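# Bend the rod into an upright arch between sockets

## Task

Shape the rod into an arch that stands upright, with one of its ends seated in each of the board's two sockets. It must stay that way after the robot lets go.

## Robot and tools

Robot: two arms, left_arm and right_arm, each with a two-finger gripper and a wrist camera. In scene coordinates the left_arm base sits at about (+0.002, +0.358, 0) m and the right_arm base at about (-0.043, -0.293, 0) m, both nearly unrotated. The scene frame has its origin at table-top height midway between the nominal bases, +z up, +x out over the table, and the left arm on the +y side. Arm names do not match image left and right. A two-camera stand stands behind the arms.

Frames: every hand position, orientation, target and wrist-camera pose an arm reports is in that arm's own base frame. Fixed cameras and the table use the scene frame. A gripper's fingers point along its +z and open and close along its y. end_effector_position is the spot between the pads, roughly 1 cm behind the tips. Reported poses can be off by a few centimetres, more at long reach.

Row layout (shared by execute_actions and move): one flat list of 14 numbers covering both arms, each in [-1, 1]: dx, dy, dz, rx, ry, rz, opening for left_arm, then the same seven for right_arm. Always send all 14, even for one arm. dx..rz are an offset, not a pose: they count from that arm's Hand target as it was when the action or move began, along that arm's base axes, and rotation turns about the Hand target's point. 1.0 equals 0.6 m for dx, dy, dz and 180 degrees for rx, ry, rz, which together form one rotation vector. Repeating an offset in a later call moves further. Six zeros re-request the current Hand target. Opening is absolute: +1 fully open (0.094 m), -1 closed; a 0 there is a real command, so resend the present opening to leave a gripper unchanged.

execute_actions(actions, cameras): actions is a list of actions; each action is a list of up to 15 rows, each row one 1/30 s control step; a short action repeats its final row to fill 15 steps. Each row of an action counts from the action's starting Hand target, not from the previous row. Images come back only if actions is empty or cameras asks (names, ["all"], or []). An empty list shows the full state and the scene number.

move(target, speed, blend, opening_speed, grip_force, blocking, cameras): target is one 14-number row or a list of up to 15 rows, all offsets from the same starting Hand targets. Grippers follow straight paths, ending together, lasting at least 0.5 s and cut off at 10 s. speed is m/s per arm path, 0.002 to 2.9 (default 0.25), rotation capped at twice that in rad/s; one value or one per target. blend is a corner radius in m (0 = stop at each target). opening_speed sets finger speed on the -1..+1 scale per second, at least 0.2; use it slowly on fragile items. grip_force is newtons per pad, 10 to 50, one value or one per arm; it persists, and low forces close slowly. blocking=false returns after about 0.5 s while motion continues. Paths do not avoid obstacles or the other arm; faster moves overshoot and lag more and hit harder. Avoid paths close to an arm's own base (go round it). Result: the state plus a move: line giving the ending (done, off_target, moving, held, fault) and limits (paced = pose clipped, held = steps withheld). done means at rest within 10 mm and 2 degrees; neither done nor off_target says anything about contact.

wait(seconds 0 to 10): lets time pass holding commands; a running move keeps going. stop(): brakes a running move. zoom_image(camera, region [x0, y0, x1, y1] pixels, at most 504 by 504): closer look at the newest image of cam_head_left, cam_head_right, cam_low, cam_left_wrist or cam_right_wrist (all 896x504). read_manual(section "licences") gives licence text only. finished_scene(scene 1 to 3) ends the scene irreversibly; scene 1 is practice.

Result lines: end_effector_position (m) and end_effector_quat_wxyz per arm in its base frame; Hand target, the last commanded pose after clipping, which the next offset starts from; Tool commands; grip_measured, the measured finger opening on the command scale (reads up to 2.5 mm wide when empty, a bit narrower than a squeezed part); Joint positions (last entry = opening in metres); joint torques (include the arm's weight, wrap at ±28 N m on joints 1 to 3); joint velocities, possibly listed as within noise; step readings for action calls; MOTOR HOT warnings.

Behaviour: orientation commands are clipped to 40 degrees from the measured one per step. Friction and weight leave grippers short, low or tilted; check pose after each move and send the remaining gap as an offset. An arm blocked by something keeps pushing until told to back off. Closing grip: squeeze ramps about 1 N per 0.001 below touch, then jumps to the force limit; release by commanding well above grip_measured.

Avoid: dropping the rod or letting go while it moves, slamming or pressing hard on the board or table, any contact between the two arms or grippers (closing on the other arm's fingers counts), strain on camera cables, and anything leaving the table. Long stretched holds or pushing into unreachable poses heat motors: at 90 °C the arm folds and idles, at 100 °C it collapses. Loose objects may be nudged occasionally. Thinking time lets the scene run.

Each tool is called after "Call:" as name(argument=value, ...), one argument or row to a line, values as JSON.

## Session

Call:
execute_actions(
  actions=[],
)

Scene clock: 0.00 s.
left_arm: end_effector_position=(+0.3858, +0.0046, +0.0735) grip_measured=+1.000 end_effector_quat_wxyz=(+0.546, -0.023, +0.835, +0.057) | right_arm: end_effector_position=(+0.3853, -0.0370, +0.0808) grip_measured=+1.000 end_effector_quat_wxyz=(+0.545, +0.055, +0.831, -0.098)
Joint positions: left_arm=[-0.072 1.546 0.357 0.773 -0.187 -0.006 0.094] | right_arm=[0.007 1.524 0.369 0.747 0.23 -0.013 0.094]
Joint velocities: within noise
Joint torques (N m): no reading
Heat: left arm: 31 °C; right arm: 31 °C.
Hand target: left_arm +0.3884, +0.0046, +0.0786; +0.552, -0.024, +0.832, +0.057 | right_arm +0.3868, -0.0370, +0.0839; +0.548, +0.055, +0.829, -0.097
Tool commands: left_gripper/opening=+1.0 right_gripper/opening=+1.0
camera_calibration:
cam_left_wrist: T_world_to_cam=[[0.100034, -0.985953, -0.133757, -0.0207795], [-0.929818, -0.044783, -0.365285, 0.389753], [0.354164, 0.16091, -0.921236, 0.0613736], [0, 0, 0, 1]] pos_world=[0.342741, -0.0129089, 0.196131]
cam_right_wrist: T_world_to_cam=[[-0.169388, -0.982246, 0.0806298, 0.0236298], [-0.917565, 0.127316, -0.376651, 0.390986], [0.359698, -0.137783, -0.92284, 0.0597481], [0, 0, 0, 1]] pos_world=[0.341266, -0.0183361, 0.200498]

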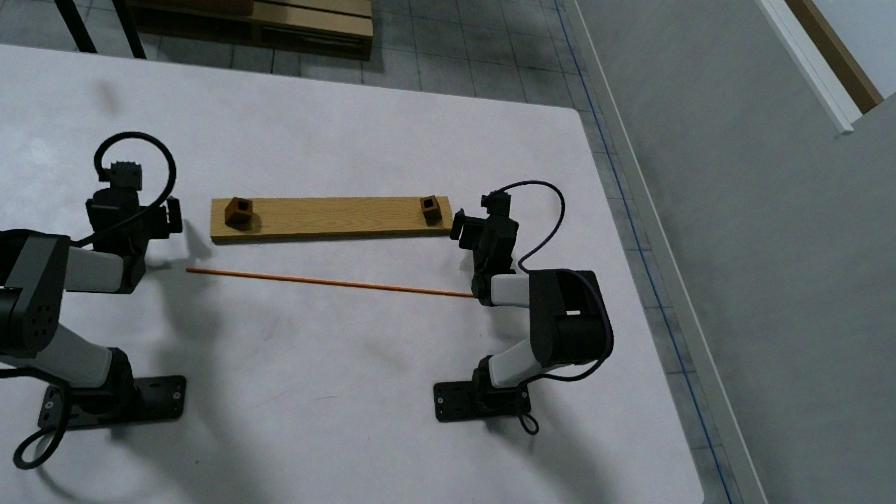

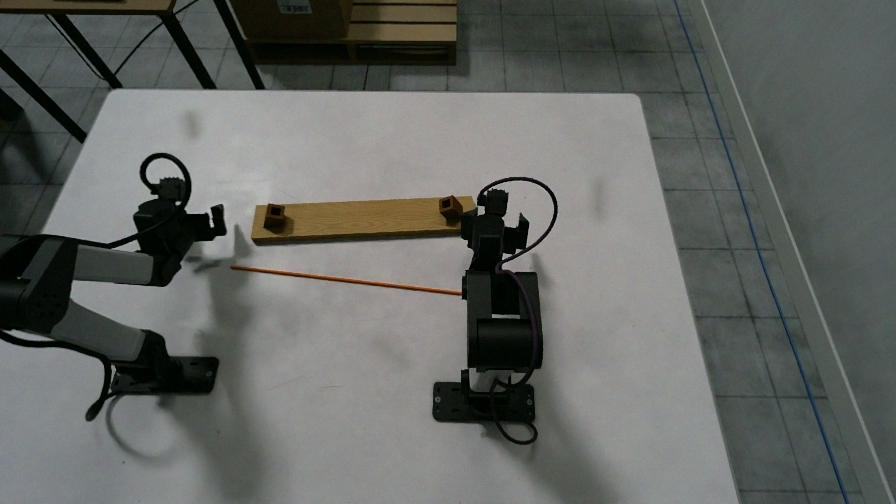

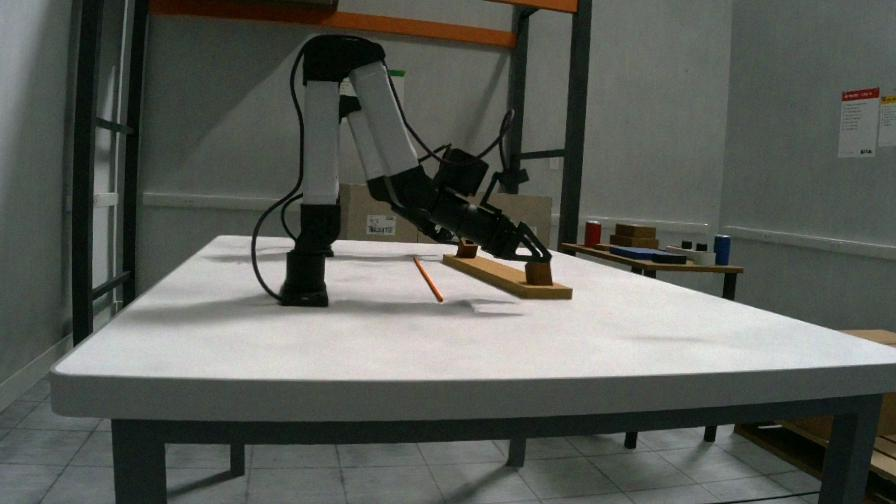

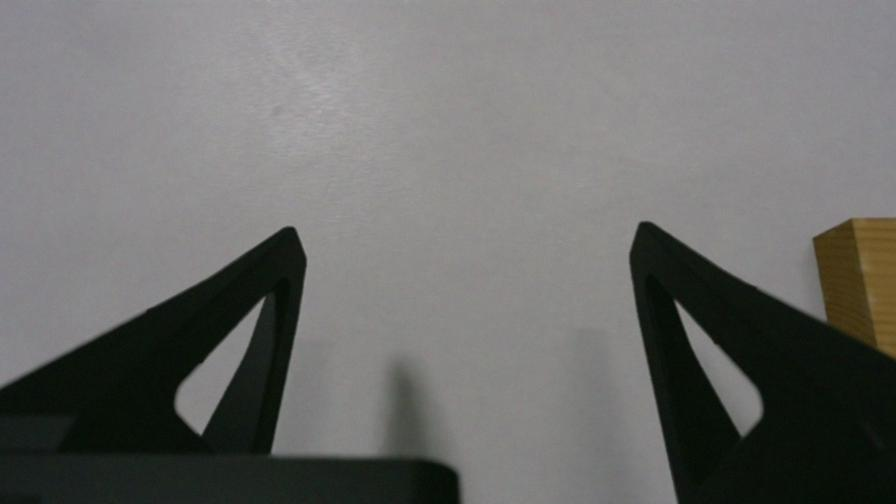

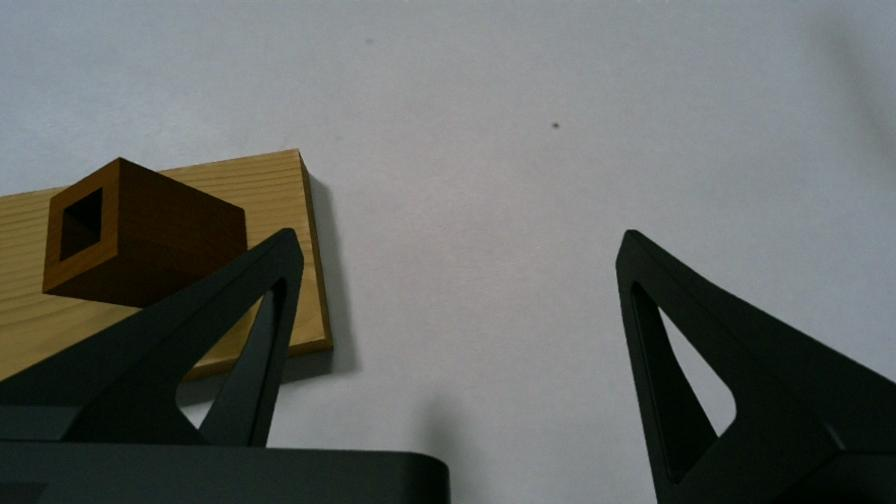

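Call:
zoom_image(
  camera="cam_head_left",
  region=[430, 250, 530, 330],
)

Call:
zoom_image(
  camera="cam_low",
  region=[390, 240, 510, 320],
)

Call:
zoom_image(
  camera="cam_head_left",
  region=[160, 170, 480, 320],
)

Call:
zoom_image(
  camera="cam_head_right",
  region=[210, 170, 490, 320],
)

Scaled by 5.040 from the camera's 896x504 image, which has a finer 1280x720 frame.

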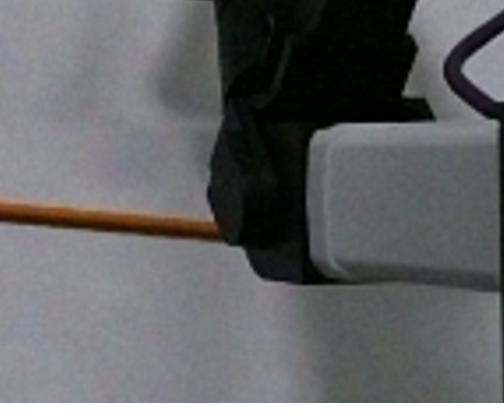

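Scaled by 4.200 from the camera's 896x504 image, which has a finer 1280x720 frame.

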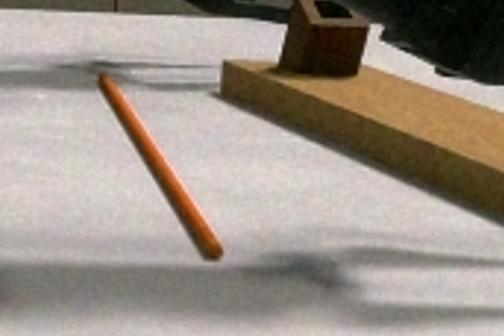

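Scaled by 1.575 from the camera's 896x504 image, which has a finer 1280x720 frame.

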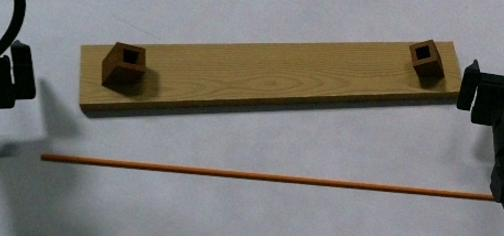

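Scaled by 1.800 from the camera's 896x504 image, which has a finer 1280x720 frame.

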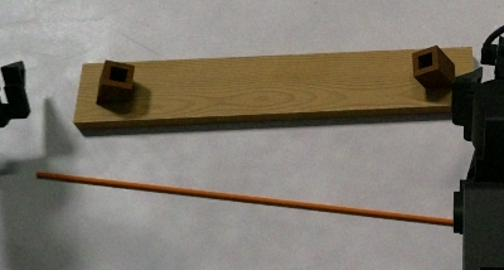

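Call:
move(
  target=[
    [-0.098,-0.1285,0.152,0.143,0.1547,-0.2432,1,-0.1328,0.0437,0.1435,-0.1091,0.1759,0.221,1],
    [-0.1963,-0.257,0.0357,0.2861,0.3094,-0.4864,1,-0.2655,0.0873,0.0268,-0.2182,0.3518,0.442,1],
  ],
  speed=0.3,
  blend=[0.04,0],
  cameras=["cam_head_left","cam_low","cam_left_wrist","cam_right_wrist"],
)

Scene clock: 20.90 s.
left_arm: end_effector_position=(+0.2722, -0.1500, +0.0966) grip_measured=+1.000 end_effector_quat_wxyz=(+0.011, +0.743, +0.669, -0.001) | right_arm: end_effector_position=(+0.2255, +0.0167, +0.0969) grip_measured=+1.000 end_effector_quat_wxyz=(+0.007, -0.662, +0.749, +0.004)
Joint positions: left_arm=[-0.499 1.706 1.344 -1.19 0.008 1.177 0.094] | right_arm=[0.062 1.396 1.042 -1.211 -0.015 -1.385 0.094]
Joint torques (N m): left_arm=[-0.62 -8.16 8.49 0.08 0.04 0.22] | right_arm=[0.03 -2.48 6.74 0.11 -0.02 -0.04]
Heat: left arm: 35 °C; right arm: 32 °C.
Hand target: left_arm +0.2707, -0.1496, +0.1001; +0.000, +0.751, +0.661, +0.000 | right_arm +0.2276, +0.0154, +0.1000; +0.000, -0.667, +0.745, +0.000
Off the commanded pose: left_arm 0.004 m, 2 deg | right_arm 0.004 m, 1 deg.
move: done
camera_calibration:
cam_left_wrist: T_world_to_cam=[[-0.985753, 0.163126, -0.0410094, 0.300189], [0.0889616, 0.712546, 0.695962, 0.0193833], [0.142751, 0.682398, -0.716906, 0.263824], [0, 0, 0, 1]] pos_world=[0.256527, -0.242814, 0.187958]
cam_right_wrist: T_world_to_cam=[[0.99087, -0.130847, -0.0324826, -0.21677], [-0.0720367, -0.717508, 0.692815, -0.0365751], [-0.113959, -0.68415, -0.720383, 0.235899], [0, 0, 0, 1]] pos_world=[0.239039, 0.106784, 0.188236]
Images, in order (width x height): cam_head_left 896x504, cam_low 896x504, cam_left_wrist 896x504, cam_right_wrist 896x504.

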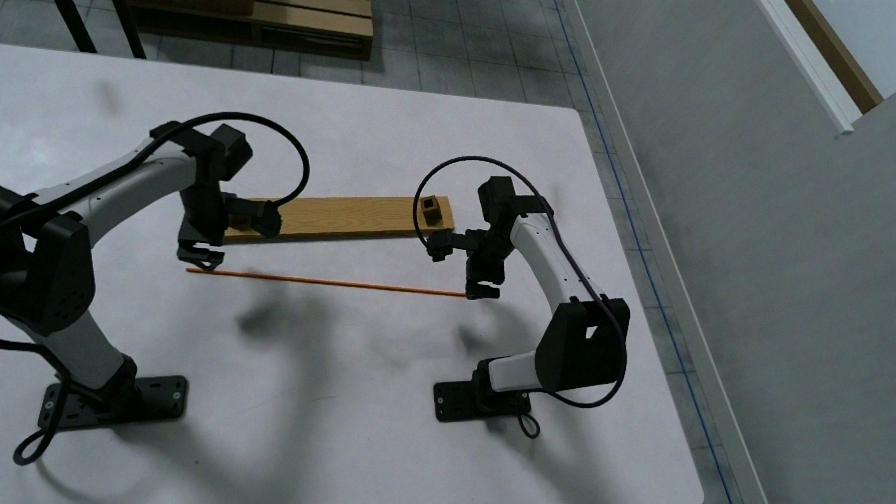

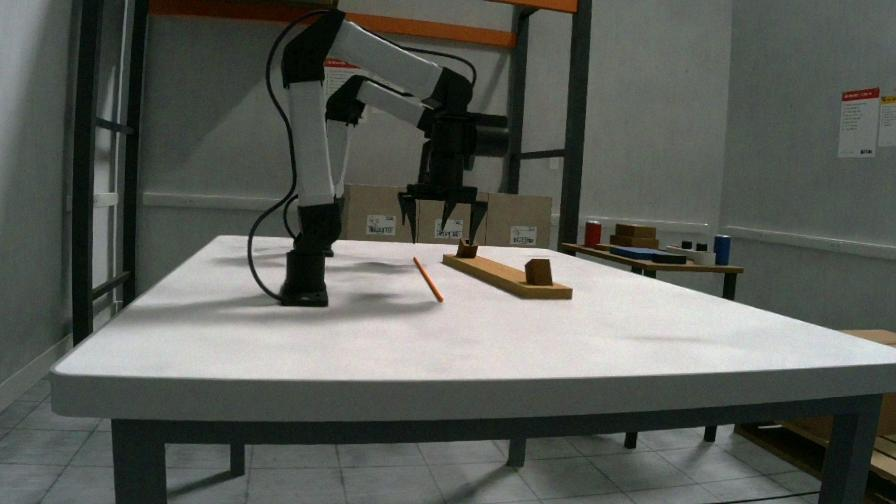

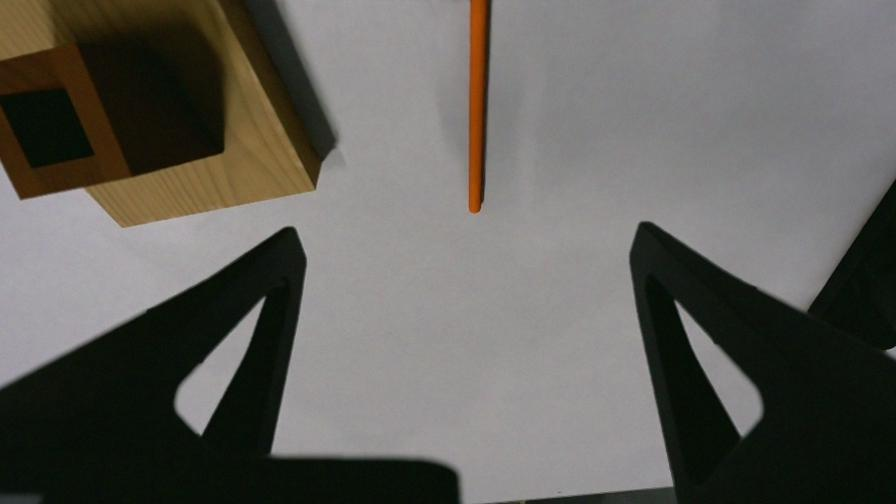

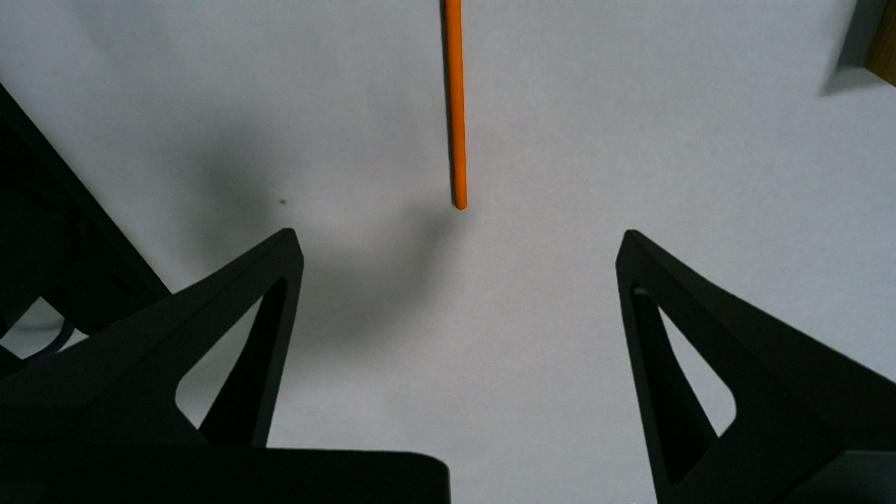

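Call:
move(
  target=[
    [-0.0113,-0.0017,-0.115,0,0,0,-0.4,-0.0053,0.0017,-0.12,0,0,0,-0.4],
    [-0.0113,-0.0017,-0.16,0,0,0,-0.4,-0.0053,0.0017,-0.1695,0,0,0,-0.4],
  ],
  speed=[0.15,0.04],
  blend=[0.005,0],
  cameras=["cam_low","cam_left_wrist","cam_right_wrist"],
)

Scene clock: 25.47 s.
left_arm: end_effector_position=(+0.2655, -0.1504, +0.0115) grip_measured=-0.398 end_effector_quat_wxyz=(+0.005, +0.747, +0.664, -0.002) | right_arm: end_effector_position=(+0.2216, +0.0174, +0.0075) grip_measured=-0.397 end_effector_quat_wxyz=(+0.001, -0.664, +0.747, +0.008)
Joint positions: left_arm=[-0.511 1.788 1.089 -0.863 0.007 1.177 0.028] | right_arm=[0.068 1.507 0.764 -0.836 -0.014 -1.385 0.028]
Joint torques (N m): left_arm=[-0.79 -7.94 4.72 0.68 0.05 0.09] | right_arm=[0.09 -2.04 2.95 0.75 0 -0.01]
Heat: left arm: 35 °C; right arm: 31 °C.
Hand target: left_arm +0.2638, -0.1507, +0.0041; +0.000, +0.751, +0.661, +0.000 | right_arm +0.2243, +0.0164, -0.0018; +0.000, -0.667, +0.745, +0.000
Off the commanded pose: left_arm 0.008 m, 1 deg | right_arm 0.010 m, 1 deg.
move: done
camera_calibration:
cam_left_wrist: T_world_to_cam=[[-0.984015, 0.175434, -0.0306145, 0.291386], [0.104238, 0.70678, 0.699712, 0.0744746], [0.144391, 0.685336, -0.713769, 0.204051], [0, 0, 0, 1]] pos_world=[0.249502, -0.2436, 0.102455]
cam_right_wrist: T_world_to_cam=[[0.991101, -0.125176, -0.0452716, -0.215892], [-0.0586906, -0.716202, 0.695421, 0.0226368], [-0.119474, -0.686576, -0.717175, 0.172722], [0, 0, 0, 1]] pos_world=[0.235935, 0.107775, 0.098356]
Images, in order (width x height): cam_low 896x504, cam_left_wrist 896x504, cam_right_wrist 896x504.

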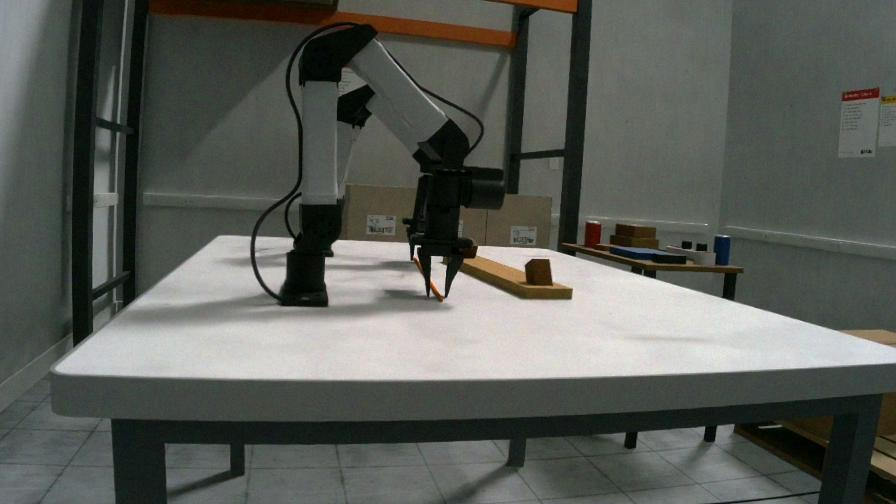

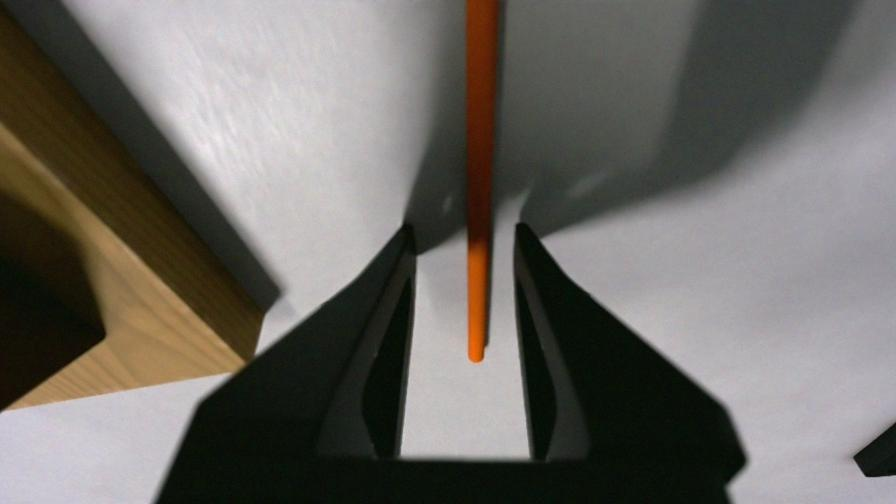

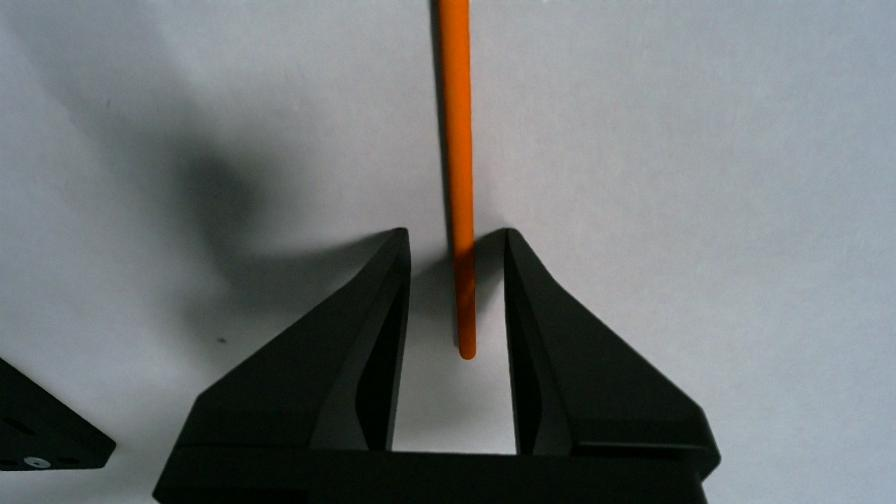

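Close.

Call:
move(
  target=[0,0,-0.005,0,0,0,-1,0,0,-0.005,0,0,0,-1],
  speed=0.03,
  opening_speed=0.5,
  cameras=["cam_left_wrist","cam_right_wrist"],
)

Scene clock: 28.33 s.
left_arm: end_effector_position=(+0.2738, -0.1527, +0.0114) grip_measured=-0.916 end_effector_quat_wxyz=(+0.019, +0.747, +0.664, +0.009) | right_arm: end_effector_position=(+0.2244, +0.0173, +0.0073) grip_measured=-0.904 end_effector_quat_wxyz=(+0.005, -0.664, +0.747, +0.004)
Joint positions: left_arm=[-0.511 1.788 1.088 -0.828 -0.005 1.177 0.004] | right_arm=[0.068 1.507 0.763 -0.823 -0.012 -1.385 0.005]
Joint torques (N m): left_arm=[-0.72 -7.5 4.38 0.48 0.16 0.08] | right_arm=[0.06 -1.58 2.47 0.79 -0.01 -0.01]
Heat: left arm: 35 °C; right arm: 31 °C.
Hand target: left_arm +0.2639, -0.1507, +0.0011; +0.000, +0.751, +0.661, +0.000 | right_arm +0.2244, +0.0164, -0.0047; +0.000, -0.667, +0.745, +0.000
Off the commanded pose: left_arm 0.014 m, 3 deg | right_arm 0.012 m, 1 deg.
move: off_target (left_arm, right_arm)
camera_calibration:
cam_left_wrist: T_world_to_cam=[[-0.98233, 0.17481, -0.0668556, 0.299803], [0.0790632, 0.711373, 0.698353, 0.0829833], [0.169638, 0.680727, -0.712624, 0.196638], [0, 0, 0, 1]] pos_world=[0.254587, -0.245297, 0.102221]
cam_right_wrist: T_world_to_cam=[[0.991552, -0.125242, -0.0337432, -0.218823], [-0.0667415, -0.715703, 0.695208, 0.0246256], [-0.11122, -0.687083, -0.718016, 0.171093], [0, 0, 0, 1]] pos_world=[0.237647, 0.107774, 0.0983438]
Images, in order (width x height): cam_left_wrist 896x504, cam_right_wrist 896x504.

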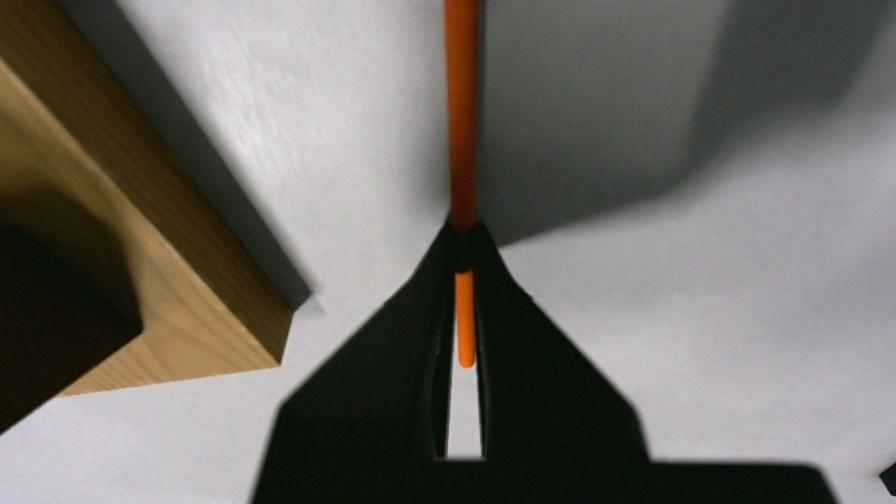

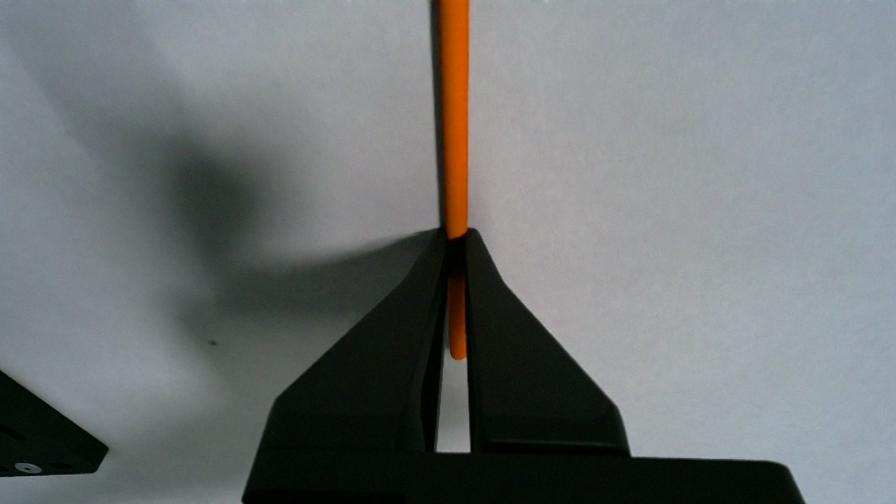

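Call:
move(
  target=[
    [0,0,0.1317,0,0,0,-1,0,0,0.141,0,0,0,-1],
    [-0.0177,-0.0083,0.1815,-0.111,0.0046,0.0151,-1,0.0288,0.0117,0.1912,0.111,-0.0018,0.0136,-1],
    [-0.0182,-0.0367,0.2315,-0.2224,0.0093,0.0302,-1,0.0727,0.0467,0.2412,0.2224,-0.0036,0.0273,-1],
    [0.0535,-0.0933,0.3398,-0.3617,0.0151,0.0491,-1,0.186,0.1133,0.3495,0.3616,-0.0059,0.0444,-1],
    [0.2002,-0.1048,0.3232,-0.3617,0.0151,0.0491,-1,0.336,0.1398,0.3328,0.3616,-0.0059,0.0444,-1],
  ],
  speed=0.12,
  blend=[0.015,0.015,0.02,0.02,0],
  cameras=["all"],
)

Call:
zoom_image(
  camera="cam_head_left",
  region=[200, 150, 300, 230],
)

Call:
zoom_image(
  camera="cam_head_right",
  region=[230, 160, 330, 240],
)

Call:
zoom_image(
  camera="cam_head_left",
  region=[380, 150, 480, 230],
)

Call:
zoom_image(
  camera="cam_head_right",
  region=[400, 150, 500, 230],
)

Call:
zoom_image(
  camera="cam_low",
  region=[430, 100, 630, 310],
)

Scene clock: 46.00 s.
left_arm: end_effector_position=(+0.3840, -0.2026, +0.1809) grip_measured=-0.918 end_effector_quat_wxyz=(+0.375, +0.581, +0.633, -0.349) | right_arm: end_effector_position=(+0.4256, +0.0792, +0.1873) grip_measured=-0.905 end_effector_quat_wxyz=(-0.382, +0.600, -0.621, -0.330)
Joint positions: left_arm=[-0.134 1.873 1.502 -0.83 1.035 1.14 0.004] | right_arm=[-0.173 2.209 2.05 -1.556 -1.052 -1.792 0.004]
Joint torques (N m): left_arm=[-1.24 -10.55 9.48 1.16 1.19 0.05] | right_arm=[2.69 -7.66 6.46 -0.3 -1.14 0.03]
Heat: left arm: 36 °C; right arm: 32 °C.
Hand target: left_arm +0.3840, -0.2136, +0.1950; +0.388, +0.582, +0.610, -0.372 | right_arm +0.4260, +0.1002, +0.1948; -0.365, +0.610, -0.582, -0.395
Off the commanded pose: left_arm 0.018 m, 4 deg | right_arm 0.022 m, 9 deg.
joint sent to its limit (right arm) — joint 4 (wrist pitch), lower limit. The joint targets are off in orientation, not in position.
move: off_target (left_arm, right_arm)
camera_calibration:
cam_left_wrist: T_world_to_cam=[[-0.995483, -0.0752488, -0.0578837, 0.380937], [-0.0556862, 0.956631, -0.28593, 0.27094], [0.0768892, -0.281415, -0.956501, 0.217499], [0, 0, 0, 1]] pos_world=[0.377581, -0.169317, 0.307558]
cam_right_wrist: T_world_to_cam=[[0.999051, -0.036907, 0.0231383, -0.425356], [-0.0292762, -0.962213, -0.270721, 0.141623], [0.0322554, 0.269786, -0.96238, 0.274056], [0, 0, 0, 1]] pos_world=[0.420259, 0.0466359, 0.311928]

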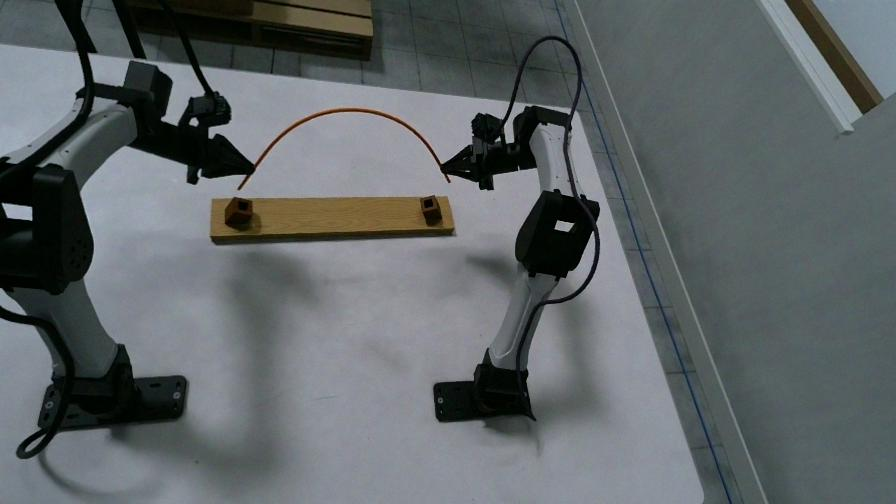

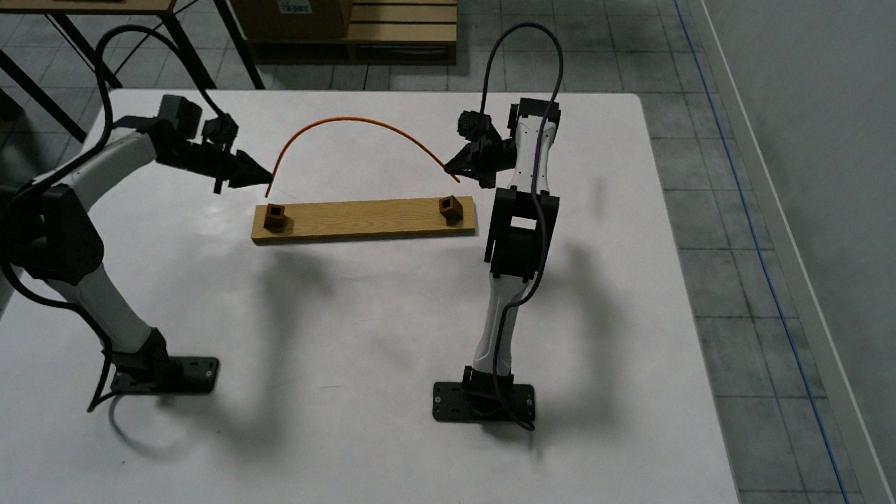

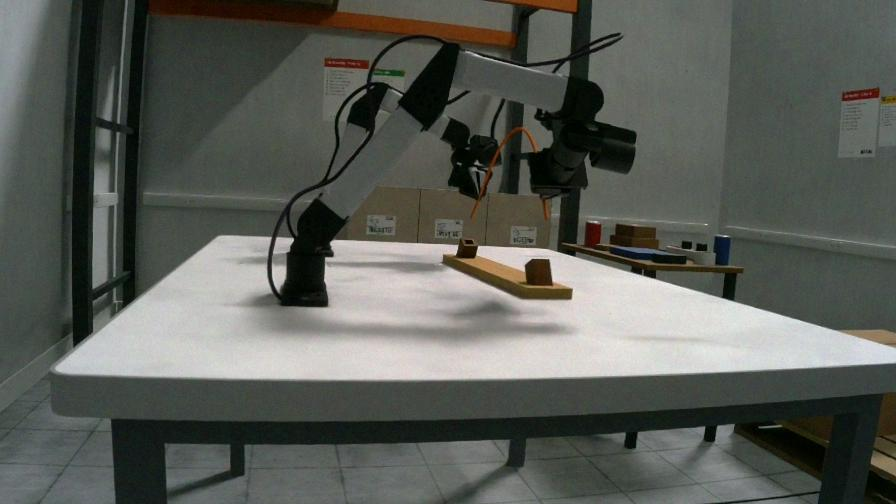

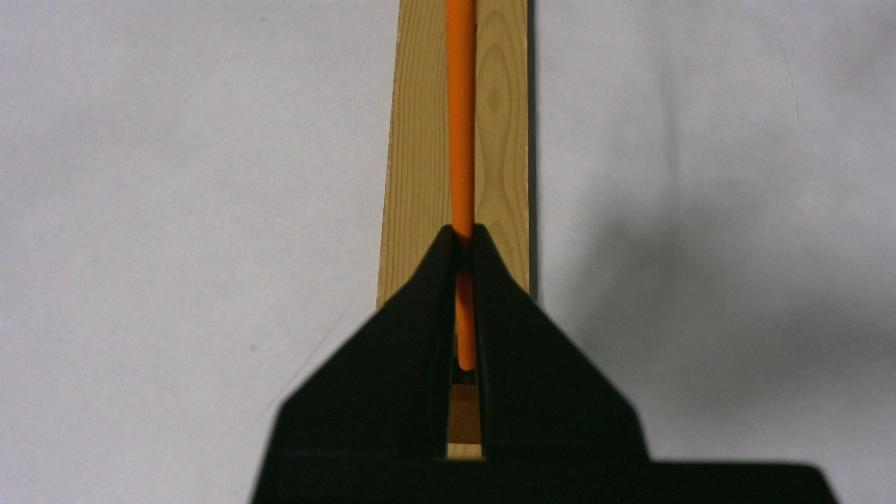

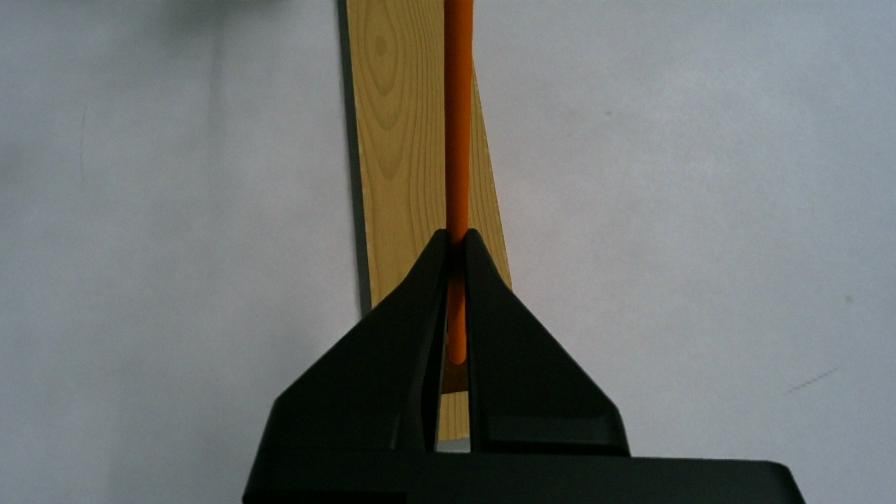

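Scaled by 5.040 from the camera's 896x504 image, which has a finer 1280x720 frame.

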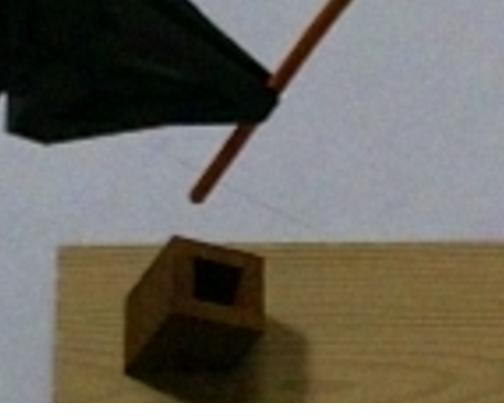

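Scaled by 5.040 from the camera's 896x504 image, which has a finer 1280x720 frame.

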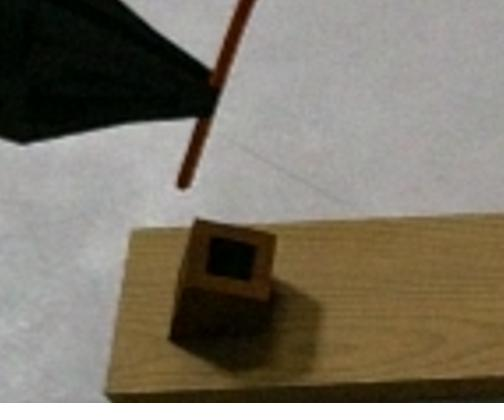

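Scaled by 5.040 from the camera's 896x504 image, which has a finer 1280x720 frame.

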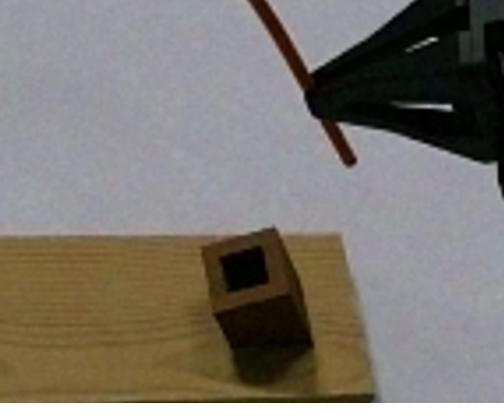

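Scaled by 5.040 from the camera's 896x504 image, which has a finer 1280x720 frame.

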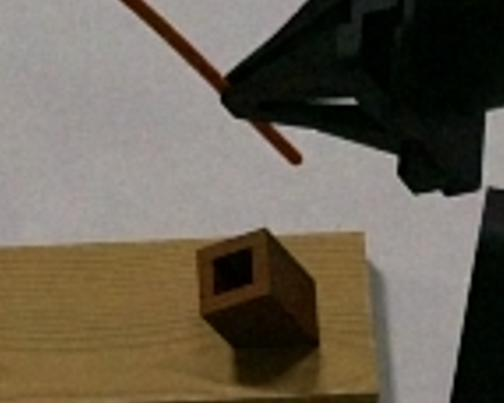

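Scaled by 2.400 from the camera's 896x504 image, which has a finer 1280x720 frame.

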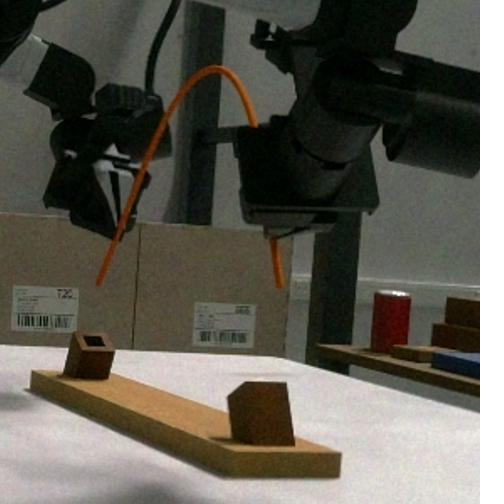

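Call:
move(
  target=[-0.0083,-0.0283,-0.083,0,0,0,-1,-0.0183,0.0667,-0.092,0,0,0,-1],
  speed=0.06,
  cameras=["all"],
)

Call:
zoom_image(
  camera="cam_head_left",
  region=[210, 165, 290, 225],
)

Call:
zoom_image(
  camera="cam_head_right",
  region=[240, 175, 320, 235],
)

Call:
zoom_image(
  camera="cam_head_left",
  region=[390, 165, 470, 225],
)

Call:
zoom_image(
  camera="cam_head_right",
  region=[410, 165, 490, 225],
)

Call:
zoom_image(
  camera="cam_low",
  region=[440, 140, 580, 310],
)

Scene clock: 55.97 s.
left_arm: end_effector_position=(+0.3867, -0.2126, +0.1435) grip_measured=-0.918 end_effector_quat_wxyz=(+0.385, +0.576, +0.631, -0.349) | right_arm: end_effector_position=(+0.4168, +0.1181, +0.1406) grip_measured=-0.905 end_effector_quat_wxyz=(-0.354, +0.614, -0.602, -0.368)
Joint positions: left_arm=[-0.157 1.892 1.355 -0.586 1.035 1.064 0.004] | right_arm=[-0.082 2.251 1.923 -1.443 -1.061 -1.791 0.004]
Joint torques (N m): left_arm=[-3.32 -10.81 6.12 1.64 0.99 -0.04] | right_arm=[2.91 -7.9 3.97 -0.05 -1.14 -0.06]
Heat: left arm: 38 °C; right arm: 33 °C.
Hand target: left_arm +0.3790, -0.2306, +0.1453; +0.389, +0.582, +0.610, -0.372 | right_arm +0.4150, +0.1403, +0.1398; -0.365, +0.610, -0.582, -0.395
Off the commanded pose: left_arm 0.020 m, 4 deg | right_arm 0.022 m, 4 deg.
move: off_target (left_arm, right_arm)
camera_calibration:
cam_left_wrist: T_world_to_cam=[[-0.993843, -0.0884179, -0.0667686, 0.378577], [-0.0642364, 0.95083, -0.302979, 0.274369], [0.0902744, -0.296825, -0.950655, 0.169523], [0, 0, 0, 1]] pos_world=[0.378567, -0.177087, 0.269563]
cam_right_wrist: T_world_to_cam=[[0.998162, 0.0513507, -0.032183, -0.41633], [0.0400071, -0.957237, -0.286525, 0.13893], [-0.04552, 0.284711, -0.957532, 0.248943], [0, 0, 0, 1]] pos_world=[0.421339, 0.083491, 0.264779]

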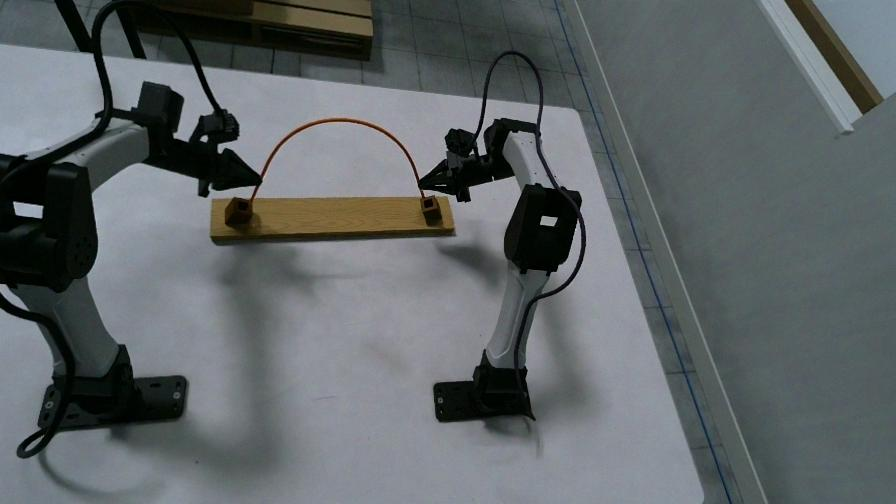

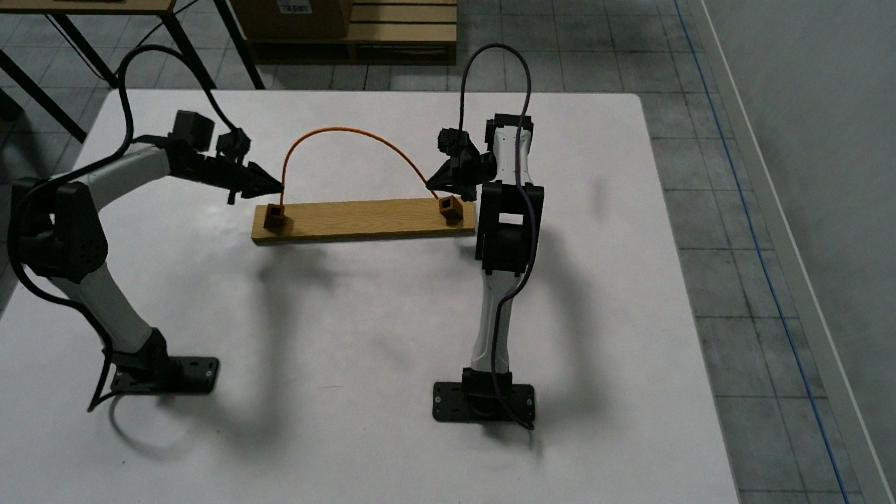

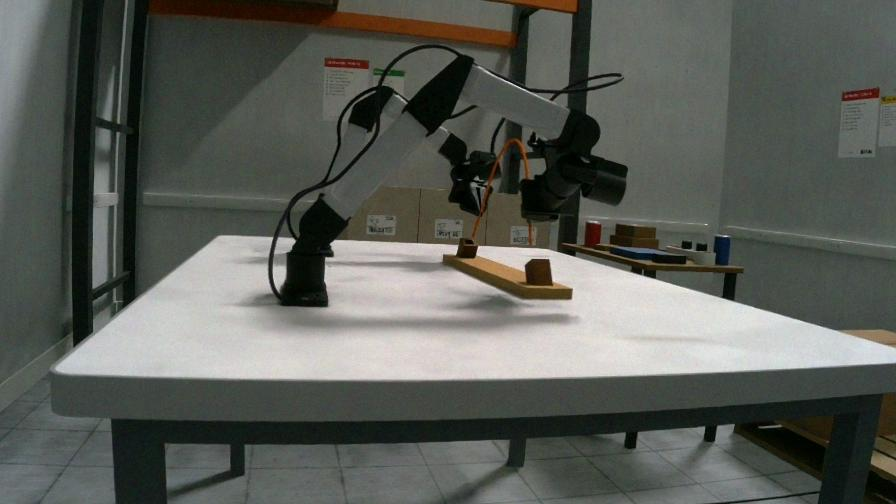

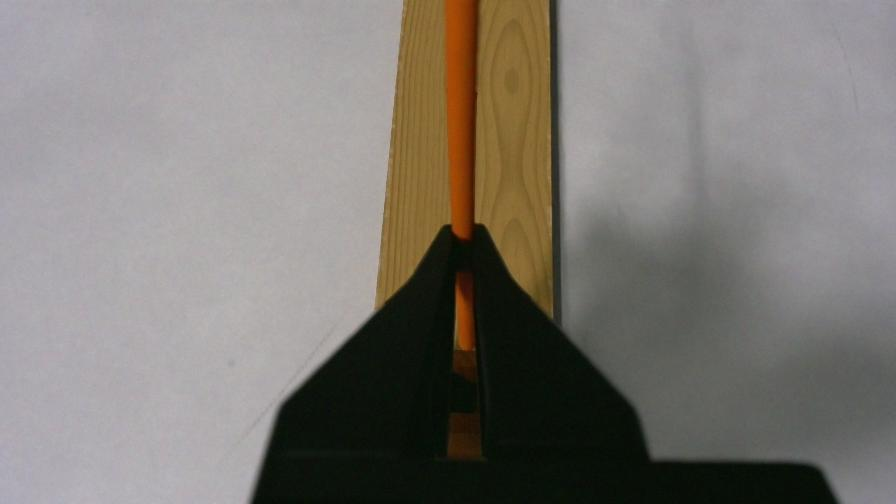

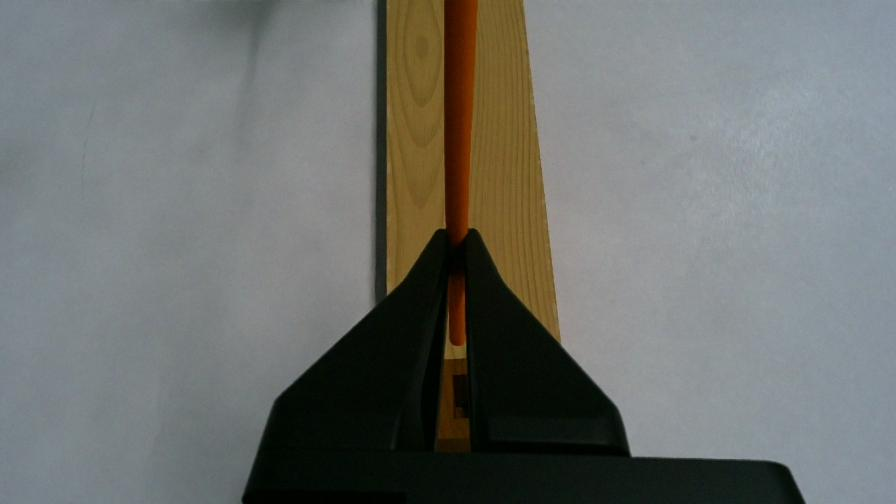

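Scaled by 6.300 from the camera's 896x504 image, which has a finer 1280x720 frame.

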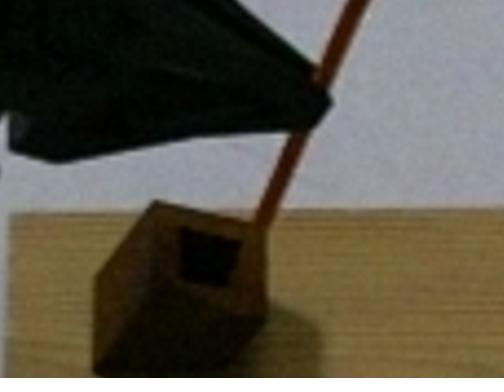

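Scaled by 6.300 from the camera's 896x504 image, which has a finer 1280x720 frame.

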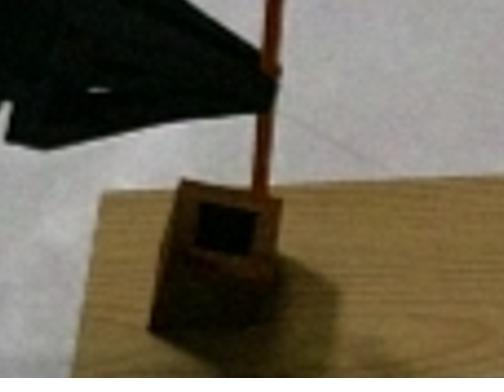

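Scaled by 6.300 from the camera's 896x504 image, which has a finer 1280x720 frame.

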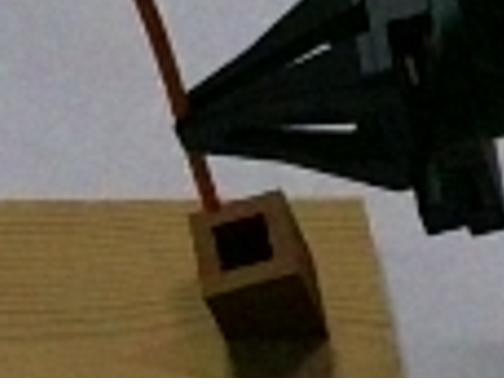

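Scaled by 6.300 from the camera's 896x504 image, which has a finer 1280x720 frame.

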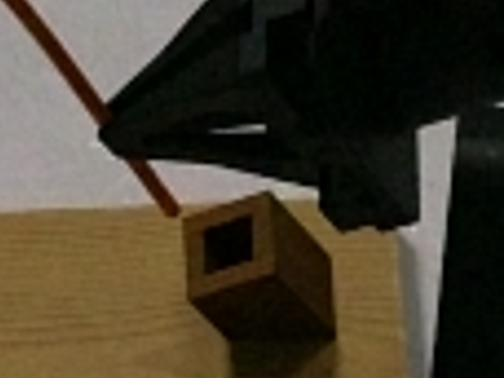

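Scaled by 2.965 from the camera's 896x504 image, which has a finer 1280x720 frame.

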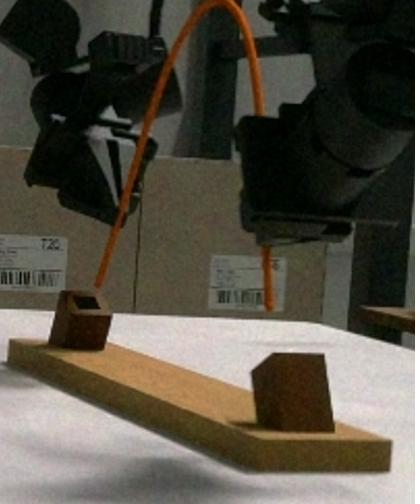

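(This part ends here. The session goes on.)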